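# Return the grip85 adaptive gripper to the empty stand slot

## Task

Put the adaptive gripper (tool 'grip85') back into the tool stand's one empty slot so that it hangs fully seated there; a tool that is not fully seated counts as a failure.

## Robot and tools

Robot: one arm ending in a tool changer. Its face can lock onto a tool plate. The tools are grip50 (a 50 mm gripper) and grip85 (an 85 mm adaptive gripper). The tool_id reading shows grip50, grip85 or none. Tool readings and tool commands only act when that tool is attached and ready; otherwise they read n/a.

Frame: every pose, velocity and target is in the scene frame. Its origin is on the table top under the arm base, +z is up, and +y is to the left when looking along +x. end_effector_position is always the center of the changer face, in metres. end_effector_quat_wxyz is the face orientation, w first. The face's own z axis points away from the arm, and both grippers close along the face's x axis. A block sticks out 96 mm on the face's -y side and turns with the changer. grip85's grip point sits 173 mm out along face z when closed, and 13 mm nearer when fully open.

The row: each command row holds 14 numbers in this order: x, y, z, qw, qx, qy, qz, lock, grip50_position, grip50_force_limit, grip50_speed, grip85_position, grip85_force_limit, grip85_speed. The first seven are an absolute pose target in the scene frame. The last seven each run from -1 to 1. For lock, positive locks, negative unlocks, and 0 keeps the previous lock command. grip85_position is +1 fully open, about -0.8 with pads touching, and -1 closes until stopped. A 0 in any tool slot is a real command, so to leave the tools unchanged, resend the last values you sent. Send the desired quaternion in every row; the reported one can drift.

Tools:
- execute_actions(actions, cameras): actions is a list of actions. Each action is a list of up to 15 rows, one row per 1/30 s step; a short action repeats its last row until all 15 steps are used. A target must lie within 0.6 m of the changer face along each of the face's axes, measured at the action's start, or the action is refused. An empty list just returns the state and images. cameras picks which images come back: null or ["all"] for all, [] for none.
- move(target, speed, blend, stop_force, zero, blocking, cameras): a straight-line path for the changer face. target is one 14-number row, or a list of up to 15 rows, all sharing a 10 s budget. speed is in m/s, from 0.002 to 3.6, default 0.25; turning is capped at twice that in rad/s. blend is in metres and rounds corners in a list. stop_force is in N, from 3 to 120; the path halts once the wrist sensor feels that much push against the motion, counted from the last zero. Leave stop_force out when moving away from a contact. zero (default true) re-zeroes the sensor before the move. blocking=false returns after about 0.5 s while the move continues; it cannot be combined with stop_force. The result adds a move: line, which reads done (within 3 mm and 2 degrees), off_target, moving, held or fault, plus any limits that acted (paced means clipped, held means steps were withheld). Neither done nor off_target tells you whether anything was touched.
- wait(seconds 0 to 10): the arm keeps its last command.
- stop(): brakes a running move; it needs braking room.
- zoom_image(camera, region [x0,y0,x1,y1] in pixels, max 504x504): camera is cam_head_left, cam_head_right or cam_wrist, each 672x504.
- zero_wrist_force(): makes the current force and torque the new zero.
- finished_scene(scene): ends the scene; give the current scene number. It cannot be undone, so call it only when the tool is seated and unlocked.

Reading results: the state shows the pose and velocities, and joint velocities read "within noise" at rest. Hand target is where the arm is actually heading, which may fall short of your command. Tool commands shows each tool's current command. plate_near, locked, unlocked, in_stand and unlock_refused are 0/1 flags. Wrist force and torque are given along the face axes, plus the peak force since the last reading. Joint torques include the arm's own weight. Camera calibration lines give K and T_world_to_cam.

Returning a tool to the stand: slots are 180 mm apart. Each plate hangs in a fork behind 10 mm stops, and the fork opens toward the face's -y direction. The fork arms sit 40 to 70 mm to each side along face x, and their tops are 18 mm below the hung plate's face. Taking a tool out goes: lift about 20 mm (between 10 and 30 mm), slide at least 110 mm toward face -y, then rise. To put one back, run that path in reverse. Approach the empty slot from at least 110 mm on its open (-y) side at a height about 20 mm above the seated position, with the orientation the other tools show. Slide in along face +y until over the slot's middle (within about 1 mm), then lower about 20 mm until the plate rests on the stops. When in_stand reads 1, hold still, send lock -1, and wait until unlocked reads 1. An unlock command outside the stand is ignored and sets unlock_refused. Then back the bare changer off along face z (away from the plate) before moving elsewhere. Use slow speeds and small stop_force values near the stand.

Things to avoid: this arm is stiff, so aiming even slightly past a firm contact can fault it. Net outside force near 150 N, or a joint reaching its torque limit (wrist joints 26.6 N m, the others 142 N m), stops the arm for 10 s. Keep the wrist away from the first joint's axis and route paths around the base, or the shoulder posture may flip. Long stretched holds heat the motors; an over-temperature fault brakes the arm for 30 to 60 s. Never drop anything, slam, or push anything off the table. Commands take effect about 0.09 to 0.21 s late, and fast motions overshoot.

Each tool is called after "Emit:" as name(argument=value, ...) on one line, values as JSON.

## Session

Emit:
execute_actions(actions=[])

Scene clock: 0.00 s.
end_effector_position=(+0.4465, -0.4524, +0.2181) locked=0 unlocked=1 plate_near=0 in_stand=0 unlock_refused=0 tool_id=none grip50_position_measured=n/a grip50_object_status=n/a grip85_position_measured=n/a grip85_object_status=n/a end_effector_quat_wxyz=(+0.336, +0.718, -0.151, -0.590)
Joint positions: [-0.734 -0.689 1.074 -0.569 -2.655 0.555]
Joint velocities: within noise
Joint torques (N m): no reading
Motor temperatures (°C): [36 26 29 41 35 40]
Wrist force (N): no reading
Wrist torque (N m): no reading
Wrist force, peak (N): no reading
Hand target: +0.4465, -0.4524, +0.2181; +0.336, +0.718, -0.151, -0.590
Tool commands: tool/lock=+0.0 tool/grip50_position=+1.0 tool/grip50_force_limit=+1.0 tool/grip50_speed=+1.0 tool/grip85_position=+1.0 tool/grip85_force_limit=+1.0 tool/grip85_speed=+1.0

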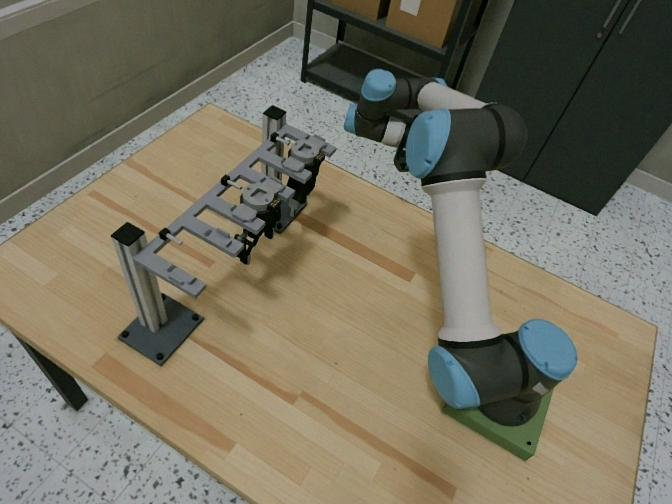

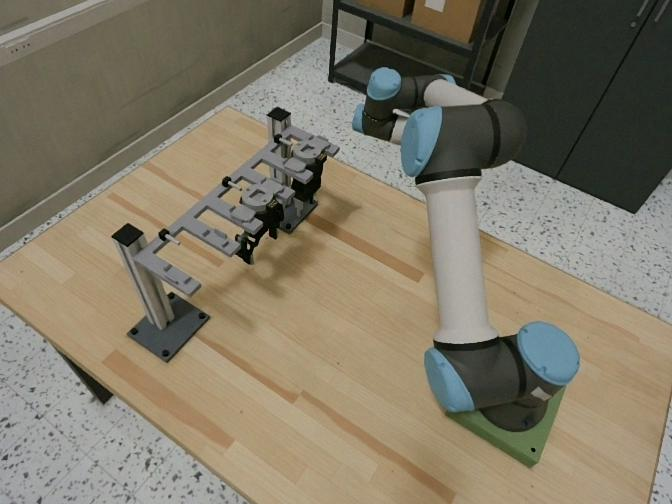

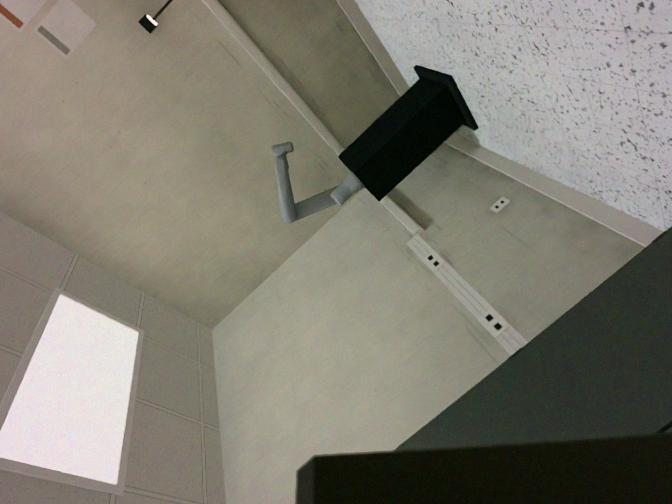

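Emit:
zoom_image(camera="cam_head_left", region=[100, 90, 350, 370])

Emit:
zoom_image(camera="cam_head_left", region=[210, 110, 350, 270])

Emit:
zoom_image(camera="cam_head_right", region=[210, 110, 350, 270])

Scaled by 1.800 from the camera's 672x504 image, which has a finer 960x720 frame.

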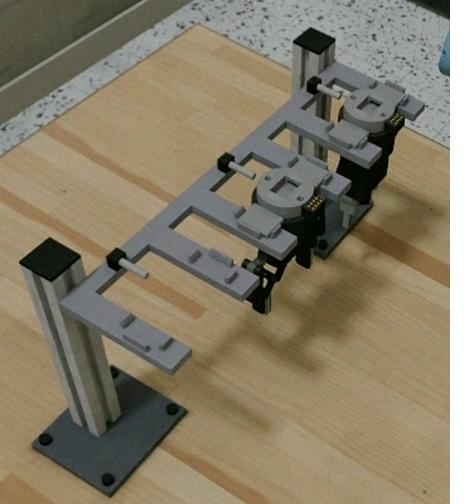

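Scaled by 3.150 from the camera's 672x504 image, which has a finer 960x720 frame.

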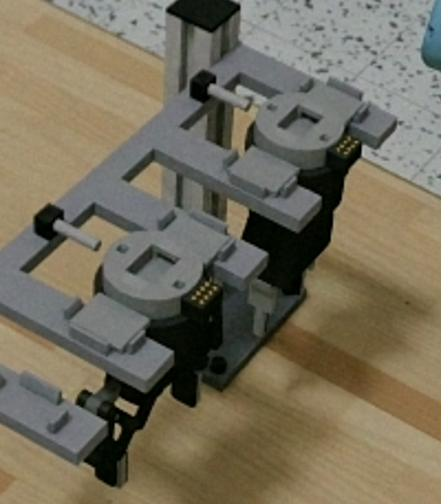

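Scaled by 3.150 from the camera's 672x504 image, which has a finer 960x720 frame.

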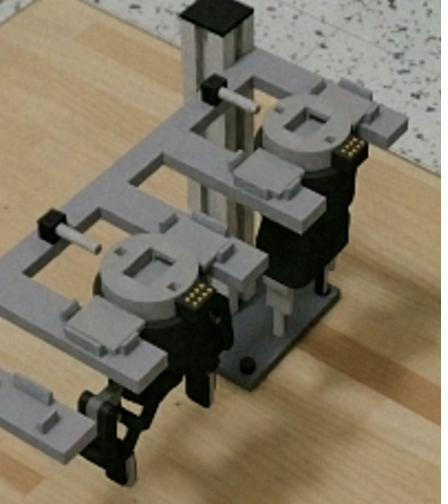

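Emit:
move(target=[[0.45,-0.3,0.45,0,0.7071,0.7071,0,0,1,1,1,1,1,1],[0.5,0.035,0.45,0,0.7071,0.7071,0,0,1,1,1,1,1,1]], blend=[0.05,0], speed=0.3)

Scene clock: 48.97 s.
end_effector_position=(+0.5000, +0.0349, +0.4500) locked=0 unlocked=1 plate_near=0 in_stand=0 unlock_refused=0 tool_id=none grip50_position_measured=n/a grip50_object_status=n/a grip85_position_measured=n/a grip85_object_status=n/a end_effector_quat_wxyz=(+0.000, +0.707, +0.707, +0.000)
Joint positions: [-0.163 -1.599 1.642 -1.617 -1.561 -1.782]
Joint velocities: within noise
Joint torques (N m): [5.89 -40.61 -21.36 -1.99 -0.14 2.02]
Motor temperatures (°C): [35 26 29 40 34 40]
Wrist force (N): [2.8 -0.5 -2.9]
Wrist torque (N m): [-0.73 -0.18 -0.60]
Wrist force, peak (N): [7.8 -0.1 -2.9]
Hand target: +0.5000, +0.0350, +0.4500; +0.000, +0.707, +0.707, +0.000
Off the commanded pose: 0.000 m, 0 deg.
move: done
camera_calibration:
cam_wrist: T_world_to_cam=[[0.0310243, 0.998502, 0.0450734, -0.0574541], [0.937041, -0.0447488, 0.34634, -0.571543], [0.347838, 0.0314907, -0.937026, 0.288649], [0, 0, 0, 1]] pos_world=[0.436939, 0.0227024, 0.471009]

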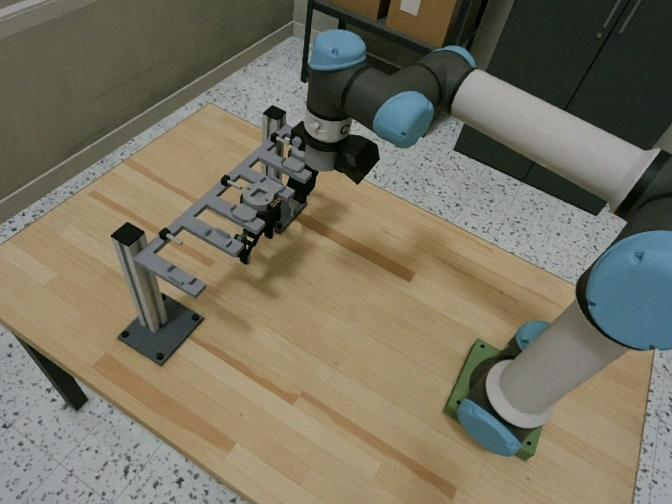

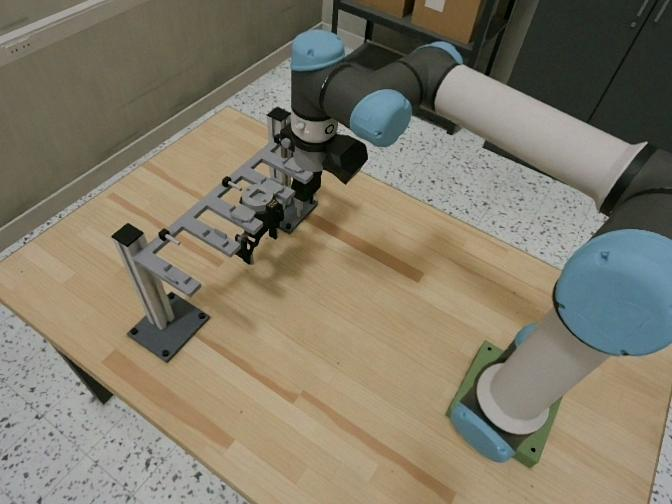

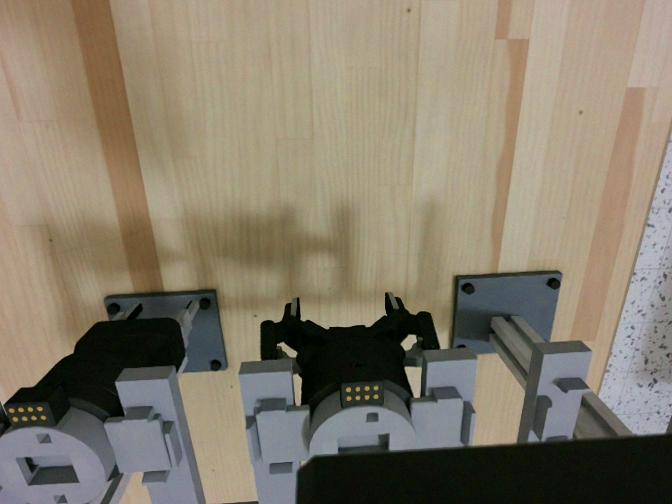

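Emit:
move(target=[0.42,0.035,0.43,0,0.7071,0.7071,0,0,1,1,1,1,1,1], cameras=["cam_wrist"])

Emit:
zoom_image(camera="cam_wrist", region=[200, 200, 536, 452])

Scene clock: 57.37 s.
end_effector_position=(+0.4201, +0.0349, +0.4300) locked=0 unlocked=1 plate_near=0 in_stand=0 unlock_refused=0 tool_id=none grip50_position_measured=n/a grip50_object_status=n/a grip85_position_measured=n/a grip85_object_status=n/a end_effector_quat_wxyz=(+0.000, +0.707, +0.707, +0.000)
Joint positions: [-0.205 -1.795 1.864 -1.642 -1.561 -1.824]
Joint velocities: within noise
Joint torques (N m): [7.47 -31.19 -21.71 -1.88 1.95 2.14]
Motor temperatures (°C): [35 26 29 40 34 40]
Wrist force (N): [2.8 -0.5 -2.5]
Wrist torque (N m): [-0.72 -0.21 -0.60]
Wrist force, peak (N): [3.2 -4.2 -1.6]
Hand target: +0.4200, +0.0350, +0.4300; +0.000, +0.707, +0.707, +0.000
Off the commanded pose: 0.000 m, 0 deg.
move: done
camera_calibration:
cam_wrist: T_world_to_cam=[[0.0312056, 0.998493, 0.045152, -0.0541779], [0.936991, -0.04495, 0.346449, -0.489808], [0.347957, 0.0314959, -0.936981, 0.297732], [0, 0, 0, 1]] pos_world=[0.357038, 0.022702, 0.451109]
Images, in order (width x height): cam_wrist 672x504.

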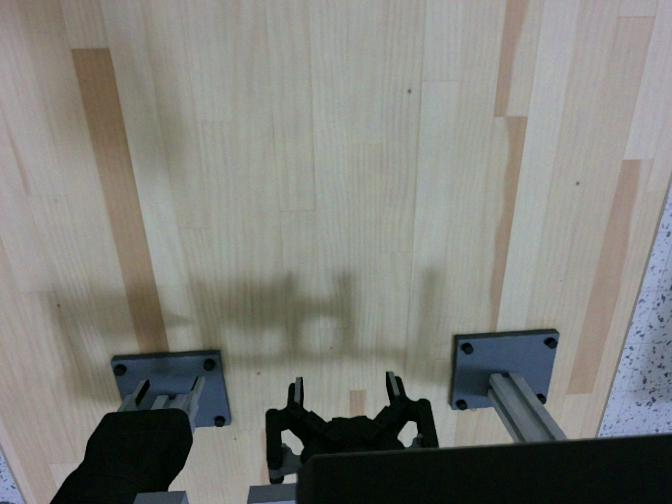

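Scaled by 1.500 from the camera's 672x504 image, which has a finer 960x720 frame.

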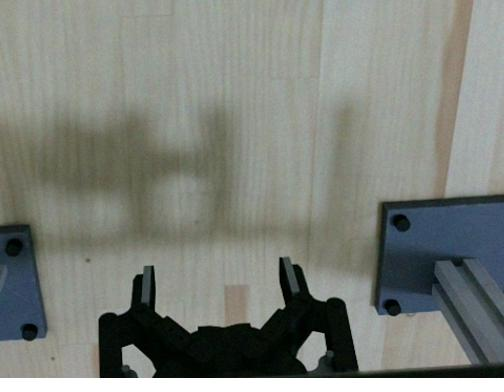

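Emit:
move(target=[0.58,0.035,0.45,0,0.7071,0.7071,0,0,1,1,1,1,1,1], cameras=["cam_wrist"])

Emit:
zoom_image(camera="cam_wrist", region=[200, 150, 536, 402])

Emit:
move(target=[0.58,0.215,0.45,0,0.7071,0.7071,0,0,1,1,1,1,1,1], cameras=["cam_wrist"])

Emit:
zoom_image(camera="cam_wrist", region=[200, 150, 536, 402])

Scene clock: 65.70 s.
end_effector_position=(+0.5799, +0.0351, +0.4500) locked=0 unlocked=1 plate_near=0 in_stand=0 unlock_refused=0 tool_id=none grip50_position_measured=n/a grip50_object_status=n/a grip85_position_measured=n/a grip85_object_status=n/a end_effector_quat_wxyz=(+0.000, +0.707, +0.707, +0.000)
Joint positions: [-0.133 -1.405 1.432 -1.602 -1.561 -1.752]
Joint velocities: within noise
Joint torques (N m): [-7.72 -28.92 -34.65 -3.81 -1.57 -2.72]
Motor temperatures (°C): [35 26 29 40 34 40]
Wrist force (N): [2.6 -0.4 -2.8]
Wrist torque (N m): [-0.74 -0.17 -0.58]
Wrist force, peak (N): [2.9 -4.8 -2.3]
Hand target: +0.5800, +0.0350, +0.4500; +0.000, +0.707, +0.707, +0.000
Off the commanded pose: 0.000 m, 0 deg.
move: done
camera_calibration:
cam_wrist: T_world_to_cam=[[0.0311077, 0.998497, 0.0451172, -0.0602006], [0.936961, -0.0448491, 0.346543, -0.64649], [0.348045, 0.031493, -0.936949, 0.260801], [0, 0, 0, 1]] pos_world=[0.516838, 0.0229022, 0.471109]
Images, in order (width x height): cam_wrist 672x504.

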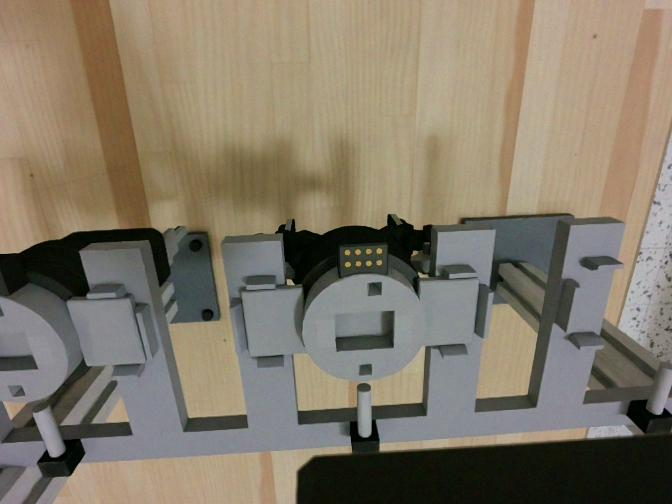

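Scaled by 1.500 from the camera's 672x504 image, which has a finer 960x720 frame.

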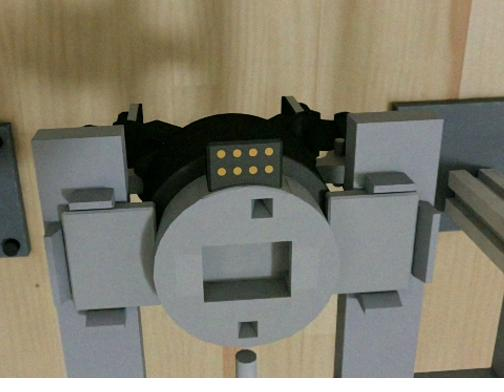

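Scene clock: 66.90 s.
end_effector_position=(+0.5800, +0.2149, +0.4499) locked=0 unlocked=1 plate_near=0 in_stand=0 unlock_refused=0 tool_id=none grip50_position_measured=n/a grip50_object_status=n/a grip85_position_measured=n/a grip85_object_status=n/a end_effector_quat_wxyz=(+0.000, +0.707, +0.707, +0.000)
Joint positions: [0.178 -1.316 1.32 -1.581 -1.562 -1.441]
Joint velocities: within noise
Joint torques (N m): [7.95 -50.23 -25.62 -4.22 -0.5 0.69]
Motor temperatures (°C): [35 26 29 40 34 40]
Wrist force (N): [2.9 -0.9 -2.8]
Wrist torque (N m): [-0.75 -0.23 -0.59]
Wrist force, peak (N): [7.2 -1.1 -2.8]
Hand target: +0.5800, +0.2150, +0.4500; +0.000, +0.707, +0.707, +0.000
Off the commanded pose: 0.000 m, 0 deg.
move: done
camera_calibration:
cam_wrist: T_world_to_cam=[[0.0311174, 0.998497, 0.0451092, -0.23973], [0.937039, -0.0448484, 0.346334, -0.638427], [0.347837, 0.031492, -0.937026, 0.255154], [0, 0, 0, 1]] pos_world=[0.516939, 0.202702, 0.471009]
Images, in order (width x height): cam_wrist 672x504.

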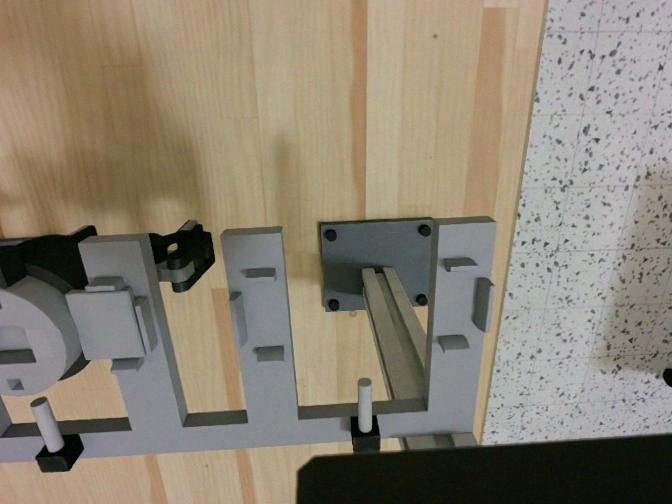

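Scaled by 1.500 from the camera's 672x504 image, which has a finer 960x720 frame.

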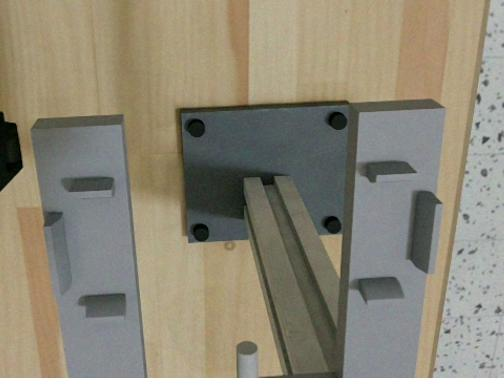

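Emit:
move(target=[0.619,0.043,0.45,0,0.70711,0.70711,0,0,1,1,1,1,1,1], cameras=["cam_wrist"])

Emit:
zoom_image(camera="cam_wrist", region=[256, 150, 466, 340])

Emit:
move(target=[[0.619,0.043,0.45,0,0,1,0,0,1,1,1,1,1,1],[0.619,0.043,0.45,0,-0.70711,0.70711,0,0,1,1,1,1,1,1]], cameras=["cam_wrist"], speed=0.3)

Emit:
zoom_image(camera="cam_wrist", region=[256, 150, 466, 340])

Scene clock: 98.40 s.
end_effector_position=(+0.6190, +0.0431, +0.4499) locked=0 unlocked=1 plate_near=0 in_stand=0 unlock_refused=0 tool_id=none grip50_position_measured=n/a grip50_object_status=n/a grip85_position_measured=n/a grip85_object_status=n/a end_effector_quat_wxyz=(+0.000, +0.707, +0.707, +0.000)
Joint positions: [-0.108 -1.308 1.312 -1.579 -1.561 -1.727]
Joint velocities: within noise
Joint torques (N m): [-8.79 -54.55 -20.3 -4.18 1.13 -0.63]
Motor temperatures (°C): [35 27 29 40 34 39]
Wrist force (N): [2.8 -0.3 -2.8]
Wrist torque (N m): [-0.71 -0.20 -0.59]
Wrist force, peak (N): [7.0 -1.6 -2.4]
Hand target: +0.6190, +0.0430, +0.4500; +0.000, +0.707, +0.707, +0.000
Off the commanded pose: 0.000 m, 0 deg.
move: done
camera_calibration:
cam_wrist: T_world_to_cam=[[0.0312676, 0.998485, 0.0452738, -0.0695621], [0.937035, -0.0450462, 0.346318, -0.682661], [0.347833, 0.0315946, -0.937024, 0.246996], [0, 0, 0, 1]] pos_world=[0.555939, 0.0309017, 0.471009]
Images, in order (width x height): cam_wrist 672x504.

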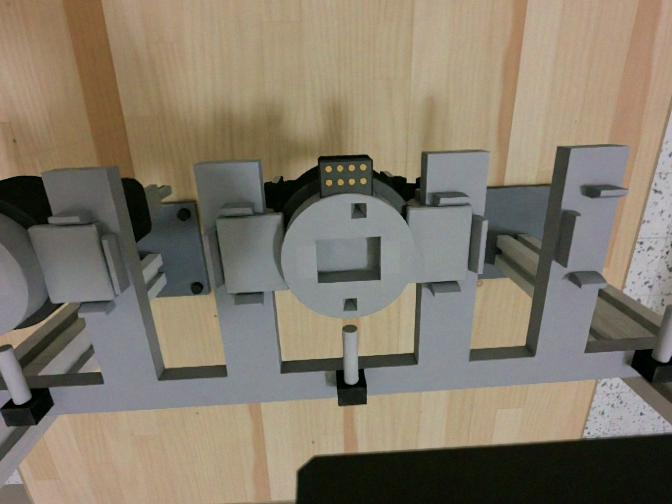

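Scaled by 2.400 from the camera's 672x504 image, which has a finer 960x720 frame.

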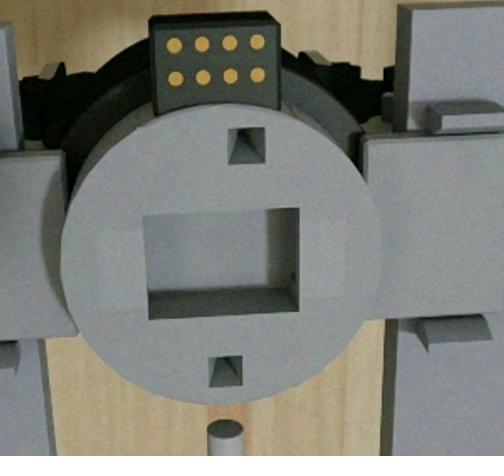

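Scene clock: 104.30 s.
end_effector_position=(+0.6190, +0.0430, +0.4500) locked=0 unlocked=1 plate_near=0 in_stand=0 unlock_refused=0 tool_id=none grip50_position_measured=n/a grip50_object_status=n/a grip85_position_measured=n/a grip85_object_status=n/a end_effector_quat_wxyz=(+0.000, +0.707, -0.707, +0.000)
Joint positions: [-0.108 -1.308 1.312 -1.579 -1.561 -4.869]
Joint velocities: within noise
Joint torques (N m): [-6.58 -42.26 -31.35 -2.77 2.29 -2.43]
Motor temperatures (°C): [35 27 29 40 34 39]
Wrist force (N): [2.5 -0.3 -2.5]
Wrist torque (N m): [-0.71 -0.19 -0.61]
Wrist force, peak (N): [2.8 -0.5 -2.9]
Hand target: +0.6190, +0.0430, +0.4500; +0.000, +0.707, -0.707, +0.000
Off the commanded pose: 0.000 m, 0 deg.
move: done
camera_calibration:
cam_wrist: T_world_to_cam=[[-0.0313934, -0.998484, 0.0452182, 0.0552242], [-0.936998, 0.0451478, 0.346404, 0.473404], [-0.347921, -0.0314946, -0.936995, 0.680469], [0, 0, 0, 1]] pos_world=[0.682062, 0.0551984, 0.471109]
Images, in order (width x height): cam_wrist 672x504.

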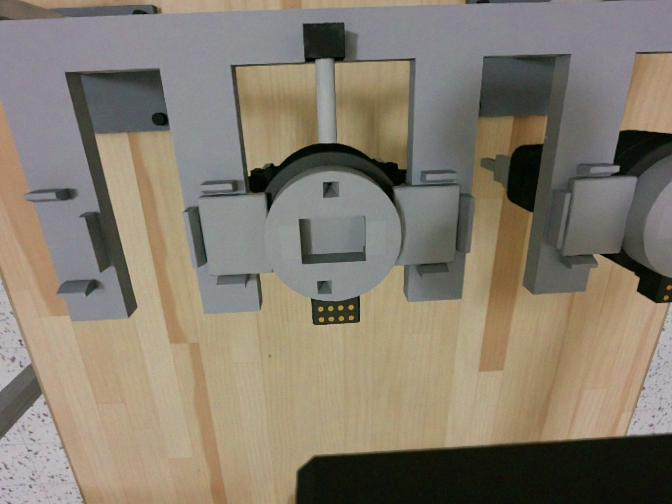

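Scaled by 2.400 from the camera's 672x504 image, which has a finer 960x720 frame.

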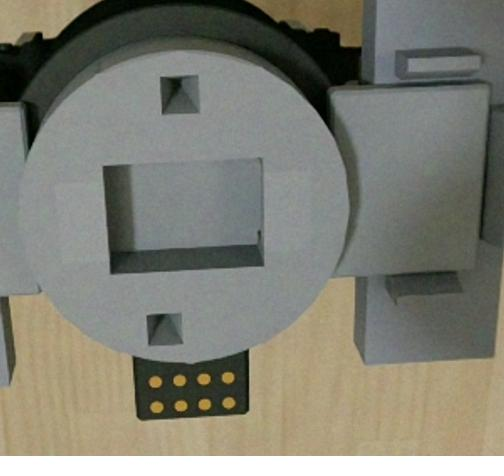

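Emit:
move(target=[0.6242,0.0469,0.38,0,-0.70711,0.70711,0,0,1,1,1,1,1,1], cameras=["cam_wrist","cam_head_left"])

Emit:
zoom_image(camera="cam_wrist", region=[200, 220, 480, 430])

Emit:
move(target=[[0.6242,0.0469,0.38,0,0,1,0,0,1,1,1,1,1,1],[0.6242,0.0469,0.38,0,0.70711,0.70711,0,0,1,1,1,1,1,1]], cameras=["cam_wrist","cam_head_left"], speed=0.3)

Emit:
zoom_image(camera="cam_wrist", region=[200, 220, 480, 430])

Scene clock: 134.83 s.
end_effector_position=(+0.6242, +0.0470, +0.3800) locked=0 unlocked=1 plate_near=0 in_stand=0 unlock_refused=0 tool_id=none grip50_position_measured=n/a grip50_object_status=n/a grip85_position_measured=n/a grip85_object_status=n/a end_effector_quat_wxyz=(+0.000, +0.707, -0.707, +0.000)
Joint positions: [-0.099 -1.278 1.453 -1.75 -1.561 -4.86]
Joint velocities: within noise
Joint torques (N m): [-6.8 -56.26 -21.35 -4.62 -0.87 -2.2]
Motor temperatures (°C): [35 27 29 40 34 39]
Wrist force (N): [2.9 -0.3 -2.9]
Wrist torque (N m): [-0.74 -0.19 -0.58]
Wrist force, peak (N): [3.2 -0.1 -5.8]
Hand target: +0.6242, +0.0469, +0.3800; +0.000, +0.707, -0.707, +0.000
Off the commanded pose: 0.000 m, 0 deg.
move: done
camera_calibration:
cam_wrist: T_world_to_cam=[[-0.0312008, -0.998493, 0.0451531, 0.0624405], [-0.936959, 0.0449488, 0.346537, 0.502276], [-0.348044, -0.0314943, -0.936949, 0.616881], [0, 0, 0, 1]] pos_world=[0.687262, 0.059198, 0.401109]
Images, in order (width x height): cam_head_left 672x504, cam_wrist 672x504.

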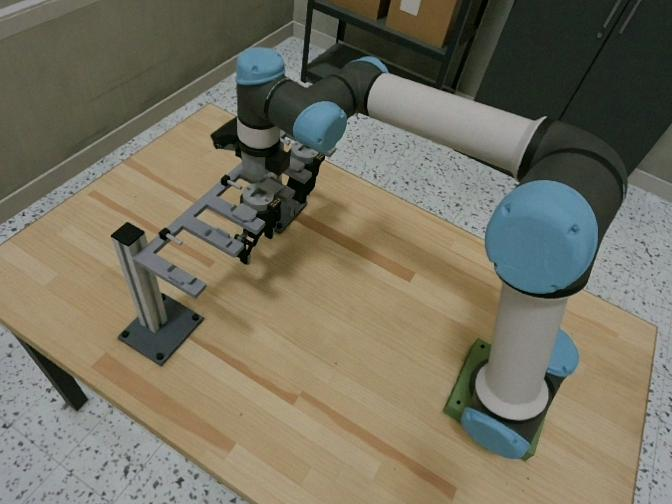

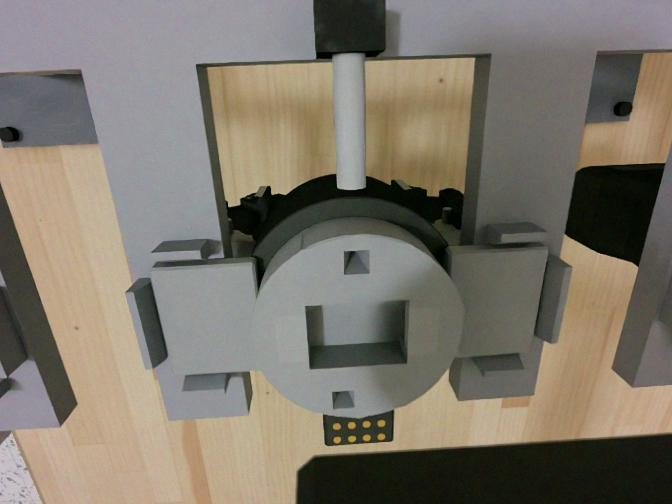

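Scaled by 1.800 from the camera's 672x504 image, which has a finer 960x720 frame.

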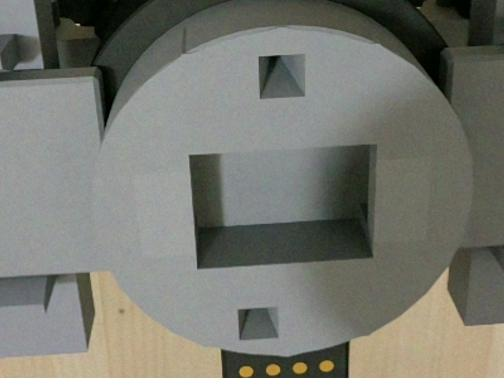

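Scene clock: 140.73 s.
end_effector_position=(+0.6242, +0.0469, +0.3800) locked=0 unlocked=1 plate_near=0 in_stand=0 unlock_refused=0 tool_id=none grip50_position_measured=n/a grip50_object_status=n/a grip85_position_measured=n/a grip85_object_status=n/a end_effector_quat_wxyz=(+0.000, +0.707, +0.707, +0.000)
Joint positions: [-0.099 -1.278 1.453 -1.75 -1.561 -1.719]
Joint velocities: within noise
Joint torques (N m): [5.67 -49.11 -34.06 -3.03 -2.11 2.15]
Motor temperatures (°C): [35 27 29 40 34 39]
Wrist force (N): [2.7 -0.2 -2.9]
Wrist torque (N m): [-0.74 -0.19 -0.56]
Wrist force, peak (N): [2.8 -0.5 -3.2]
Hand target: +0.6242, +0.0469, +0.3800; +0.000, +0.707, +0.707, +0.000
Off the commanded pose: 0.000 m, 0 deg.
move: done
camera_calibration:
cam_wrist: T_world_to_cam=[[0.0309834, 0.998499, 0.0451735, -0.0701557], [0.936998, -0.0447492, 0.346457, -0.6632], [0.347958, 0.0315931, -0.936978, 0.179481], [0, 0, 0, 1]] pos_world=[0.561139, 0.0347023, 0.401109]
Images, in order (width x height): cam_head_left 672x504, cam_wrist 672x504.

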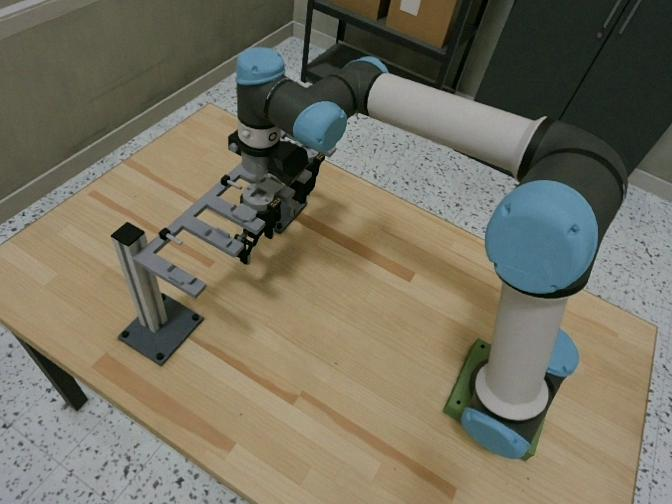

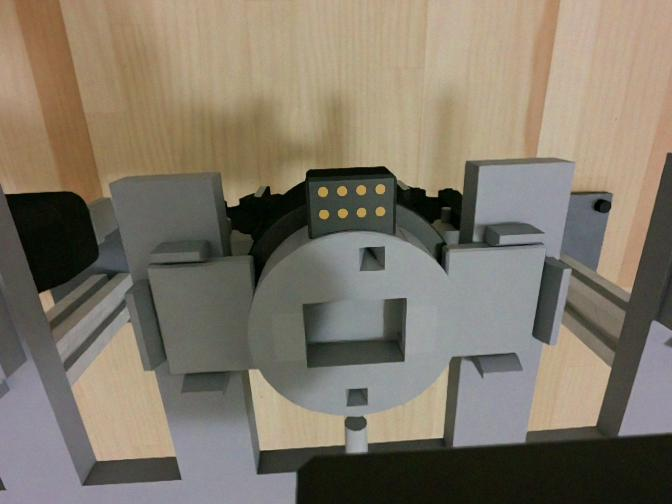

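Scaled by 1.800 from the camera's 672x504 image, which has a finer 960x720 frame.

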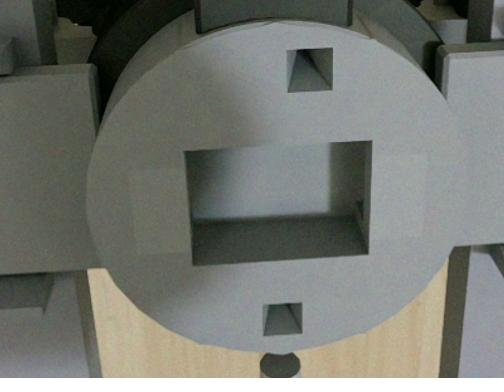

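Emit:
zoom_image(camera="cam_wrist", region=[100, 140, 604, 440])

Emit:
move(target=[[0.6242,0.2269,0.38,0,0.70711,0.70711,0,0,1,1,1,1,1,1]], cameras=["cam_wrist"])

Emit:
zoom_image(camera="cam_wrist", region=[100, 140, 604, 440])

Scaled by 1.000.

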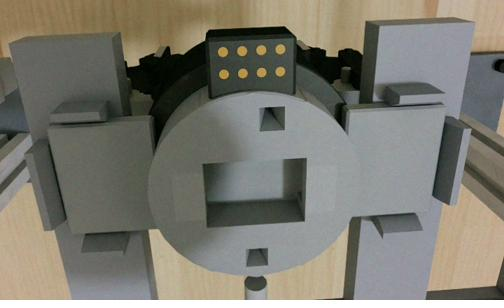

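Scene clock: 162.87 s.
end_effector_position=(+0.6242, +0.2268, +0.3799) locked=0 unlocked=1 plate_near=0 in_stand=0 unlock_refused=0 tool_id=none grip50_position_measured=n/a grip50_object_status=n/a grip85_position_measured=n/a grip85_object_status=n/a end_effector_quat_wxyz=(+0.000, +0.707, +0.707, +0.000)
Joint positions: [0.188 -1.189 1.328 -1.717 -1.563 -1.431]
Joint velocities: within noise
Joint torques (N m): [7.92 -56.56 -27.99 -4.21 -0.56 0.26]
Motor temperatures (°C): [35 27 29 40 34 39]
Wrist force (N): [2.7 -1.0 -3.0]
Wrist torque (N m): [-0.77 -0.18 -0.57]
Wrist force, peak (N): [7.1 -0.7 -2.9]
Hand target: +0.6242, +0.2269, +0.3800; +0.000, +0.707, +0.707, +0.000
Off the commanded pose: 0.000 m, 0 deg.
move: done
camera_calibration:
cam_wrist: T_world_to_cam=[[0.0311174, 0.998497, 0.0451092, -0.24983], [0.937039, -0.0448484, 0.346334, -0.655067], [0.347837, 0.031492, -0.937026, 0.173813], [0, 0, 0, 1]] pos_world=[0.561139, 0.214602, 0.401009]
Images, in order (width x height): cam_wrist 672x504.

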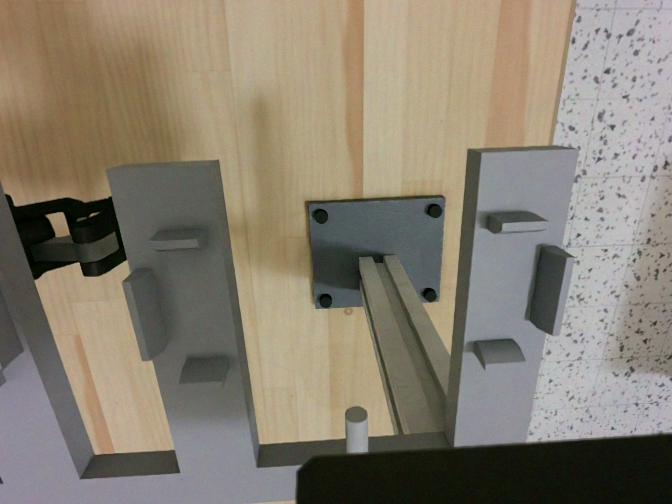

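Scaled by 1.000.

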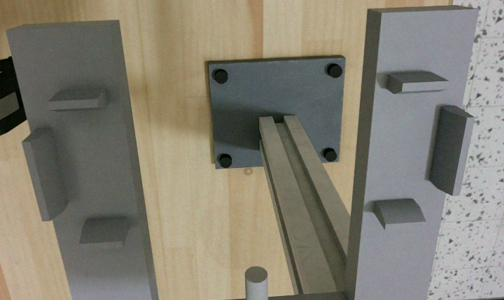

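Emit:
move(target=[[0.6238,0.0464,0.38,0,0.70091,0.71325,0,0,1,1,1,1,1,1],[0.6238,0.0464,0.325,0,0.70091,0.71325,0,0,1,1,1,1,1,1]], cameras=["cam_head_left","cam_wrist"], speed=0.15)

Emit:
move(target=[0.6238,0.0464,0.285,0,0.70091,0.71325,0,0,1,1,1,1,1,1], cameras=["cam_head_left","cam_wrist"], speed=0.008, stop_force=8)

Scene clock: 177.20 s.
end_effector_position=(+0.6238, +0.0464, +0.3250) locked=0 unlocked=1 plate_near=0 in_stand=0 unlock_refused=0 tool_id=none grip50_position_measured=n/a grip50_object_status=n/a grip85_position_measured=n/a grip85_object_status=n/a end_effector_quat_wxyz=(+0.000, +0.701, +0.713, +0.000)
Joint positions: [-0.099 -1.247 1.556 -1.884 -1.561 -1.736]
Joint velocities: within noise
Joint torques (N m): [6.53 -54.89 -19.38 -4.44 0.15 1.86]
Motor temperatures (°C): [35 27 29 40 34 39]
Wrist force (N): [2.6 -0.7 -2.7]
Wrist torque (N m): [-0.77 -0.16 -0.61]
Wrist force, peak (N): [2.2 -0.2 -6.3]
Hand target: +0.6238, +0.0464, +0.3250; +0.000, +0.701, +0.713, +0.000
Off the commanded pose: 0.000 m, 0 deg.
move: done
camera_calibration:
cam_wrist: T_world_to_cam=[[0.013722, 0.998882, 0.0452478, -0.0564485], [0.937674, -0.0285698, 0.346338, -0.644933], [0.347244, 0.0376752, -0.937018, 0.128268], [0, 0, 0, 1]] pos_world=[0.560972, 0.0331273, 0.346109]
Images, in order (width x height): cam_head_left 672x504, cam_wrist 672x504.

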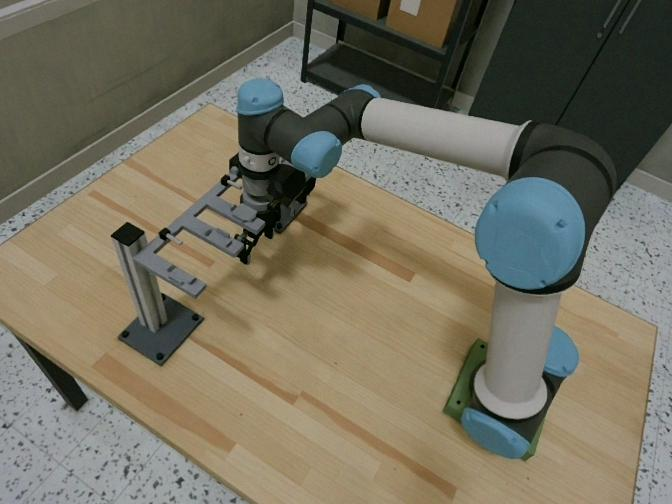

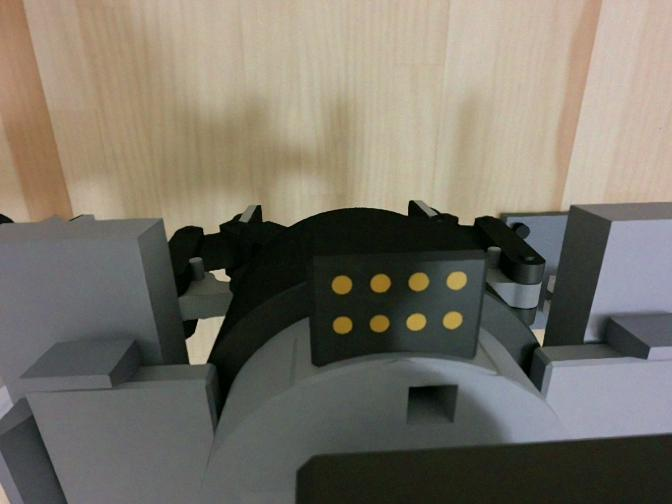

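Scene clock: 181.33 s.
end_effector_position=(+0.6238, +0.0464, +0.3008) locked=0 unlocked=1 plate_near=1 in_stand=1 unlock_refused=0 tool_id=none grip50_position_measured=n/a grip50_object_status=n/a grip85_position_measured=n/a grip85_object_status=n/a end_effector_quat_wxyz=(+0.000, +0.701, +0.713, +0.000)
Joint positions: [-0.099 -1.228 1.596 -1.942 -1.561 -1.736]
Joint velocities: within noise
Joint torques (N m): [4.95 -52.01 -28.2 -1.12 -1.96 1.91]
Motor temperatures (°C): [35 27 29 40 34 39]
Wrist force (N): [3.3 0.6 -9.8]
Wrist torque (N m): [-0.96 -0.13 -0.59]
Wrist force, peak (N): [3.4 -8.1 -23.0]
Hand target: +0.6238, +0.0464, +0.3008; +0.000, +0.701, +0.713, +0.000
Off the commanded pose: 0.016 m, 0 deg.
move: contact
camera_calibration:
cam_wrist: T_world_to_cam=[[0.0137521, 0.998885, 0.0451596, -0.0553423], [0.937629, -0.0285723, 0.346462, -0.636566], [0.347366, 0.0375783, -0.936976, 0.105514], [0, 0, 0, 1]] pos_world=[0.560971, 0.0331274, 0.321909]
Images, in order (width x height): cam_head_left 672x504, cam_wrist 672x504.

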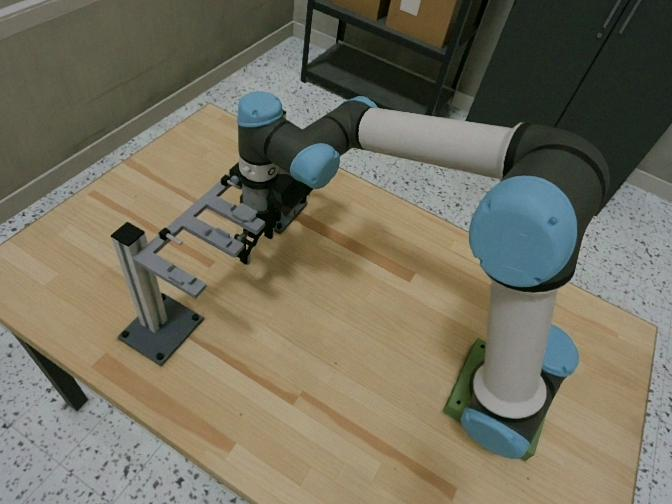

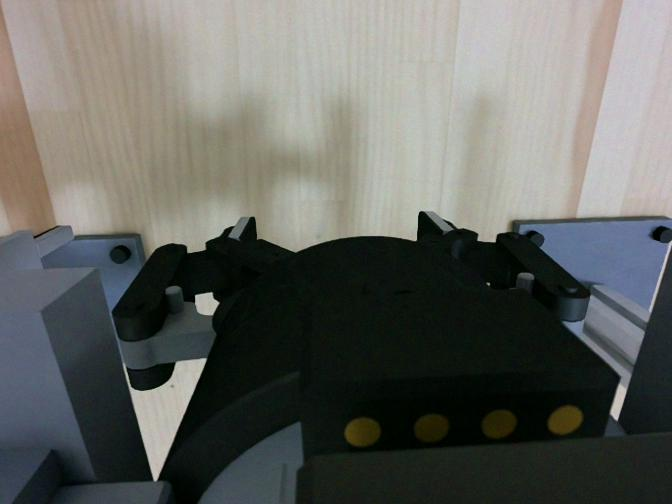

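Seated first try. Lock.

Emit:
move(target=[0.6238,0.0464,0.3008,0,0.70091,0.71325,0,1,1,1,1,1,1,1], cameras=[])

Emit:
wait(seconds=3, cameras=[])

Scene clock: 184.70 s.
end_effector_position=(+0.6238, +0.0464, +0.3008) locked=0 unlocked=0 plate_near=1 in_stand=1 unlock_refused=0 tool_id=none grip50_position_measured=n/a grip50_object_status=n/a grip85_position_measured=n/a grip85_object_status=n/a end_effector_quat_wxyz=(+0.000, +0.701, +0.713, +0.000)
Joint positions: [-0.099 -1.228 1.596 -1.942 -1.561 -1.736]
Joint velocities: within noise
Joint torques (N m): [-3.5 -47.64 -27.08 -2.78 -1.95 0.11]
Motor temperatures (°C): [35 27 29 40 34 39]
Wrist force (N): [2.9 0.5 -9.6]
Wrist torque (N m): [-0.94 -0.13 -0.59]
Wrist force, peak (N): [3.2 0.9 -11.0]
Hand target: +0.6238, +0.0464, +0.3008; +0.000, +0.701, +0.713, +0.000
Tool commands: tool/lock=+0.0 tool/grip50_position=+1.0 tool/grip50_force_limit=+1.0 tool/grip50_speed=+1.0 tool/grip85_position=+1.0 tool/grip85_force_limit=+1.0 tool/grip85_speed=+1.0
Off the commanded pose: 0.000 m, 0 deg.
move: done
No camera images: "cameras" was empty.

Scene clock: 187.70 s.
end_effector_position=(+0.6238, +0.0464, +0.3008) locked=1 unlocked=0 plate_near=1 in_stand=1 unlock_refused=0 tool_id=grip85 grip50_position_measured=n/a grip50_object_status=n/a grip85_position_measured=n/a grip85_object_status=n/a end_effector_quat_wxyz=(+0.000, +0.701, +0.713, +0.000)
Joint positions: [-0.099 -1.228 1.596 -1.942 -1.561 -1.736]
Joint velocities: within noise
Joint torques (N m): [-8.48 -32.44 -15.35 -1.63 -1.73 -0.85]
Motor temperatures (°C): [35 27 29 40 34 39]
Wrist force (N): [1.8 -1.1 -23.7]
Wrist torque (N m): [-1.13 0.93 -0.59]
Wrist force, peak (N): [1.7 -1.1 -23.9]
Hand target: +0.6238, +0.0464, +0.3008; +0.000, +0.701, +0.713, +0.000
Tool commands: tool/lock=+0.0 tool/grip50_position=+1.0 tool/grip50_force_limit=+1.0 tool/grip50_speed=+1.0 tool/grip85_position=+1.0 tool/grip85_force_limit=+1.0 tool/grip85_speed=+1.0
Off the commanded pose: 0.000 m, 0 deg.
wait: 3.00 s; at rest by 0.20 s
No camera images: "cameras" was empty.

Emit:
move(target=[[0.6238,0.0464,0.3218,0,0.70091,0.71325,0,0,1,1,1,1,1,1],[0.474,0.0438,0.3218,0,0.70091,0.71325,0,0,1,1,1,1,1,1],[0.470,0.2238,0.3228,0,0.70091,0.71325,0,0,1,1,1,1,1,1]], speed=[0.04,0.15,0.2], blend=[0,0.02,0])

Emit:
zoom_image(camera="cam_head_left", region=[100, 150, 400, 370])

Scene clock: 197.17 s.
end_effector_position=(+0.4700, +0.2237, +0.3227) locked=1 unlocked=0 plate_near=1 in_stand=0 unlock_refused=0 tool_id=grip85 grip50_position_measured=n/a grip50_object_status=n/a grip85_position_measured=3 grip85_object_status=3 end_effector_quat_wxyz=(+0.000, +0.701, +0.713, +0.000)
Joint positions: [0.226 -1.491 1.861 -1.947 -1.563 -1.41]
Joint velocities: within noise
Joint torques (N m): [7.17 -46.79 -30.97 -5.47 0.45 1.66]
Motor temperatures (°C): [35 27 29 40 34 39]
Wrist force (N): [2.2 -1.0 -3.4]
Wrist torque (N m): [-0.75 -0.18 -0.57]
Wrist force, peak (N): [1.9 -1.3 -24.5]
Hand target: +0.4700, +0.2238, +0.3228; +0.000, +0.701, +0.713, +0.000
Off the commanded pose: 0.000 m, 0 deg.
move: done
camera_calibration:
cam_wrist: T_world_to_cam=[[0.0136067, 0.998895, 0.0449888, -0.231203], [0.937707, -0.0283686, 0.346268, -0.494888], [0.347161, 0.0374747, -0.937056, 0.172929], [0, 0, 0, 1]] pos_world=[0.407172, 0.210428, 0.343809]

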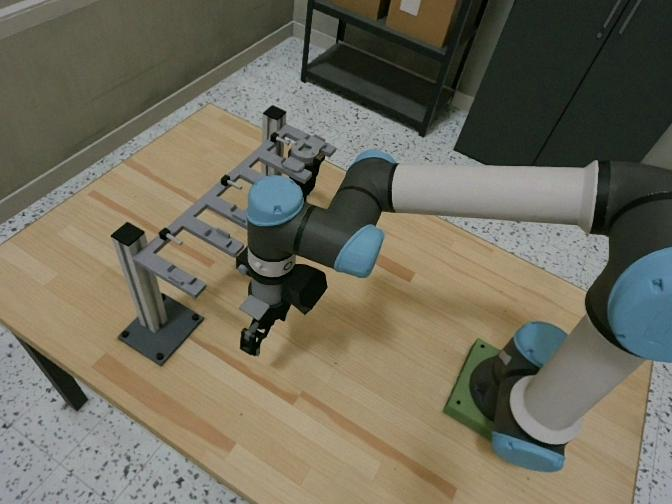

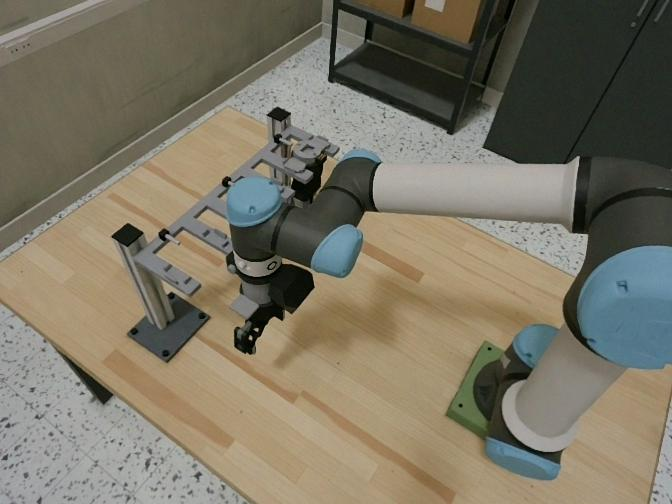

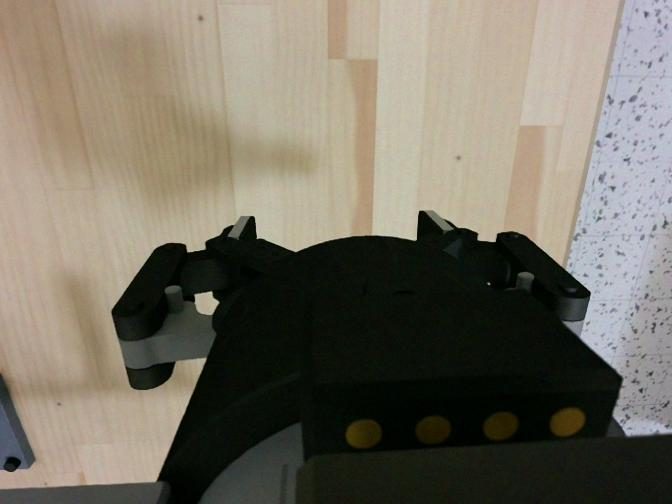

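Scaled by 1.680 from the camera's 672x504 image, which has a finer 960x720 frame.

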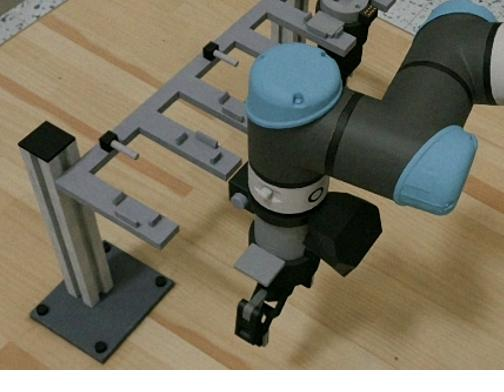

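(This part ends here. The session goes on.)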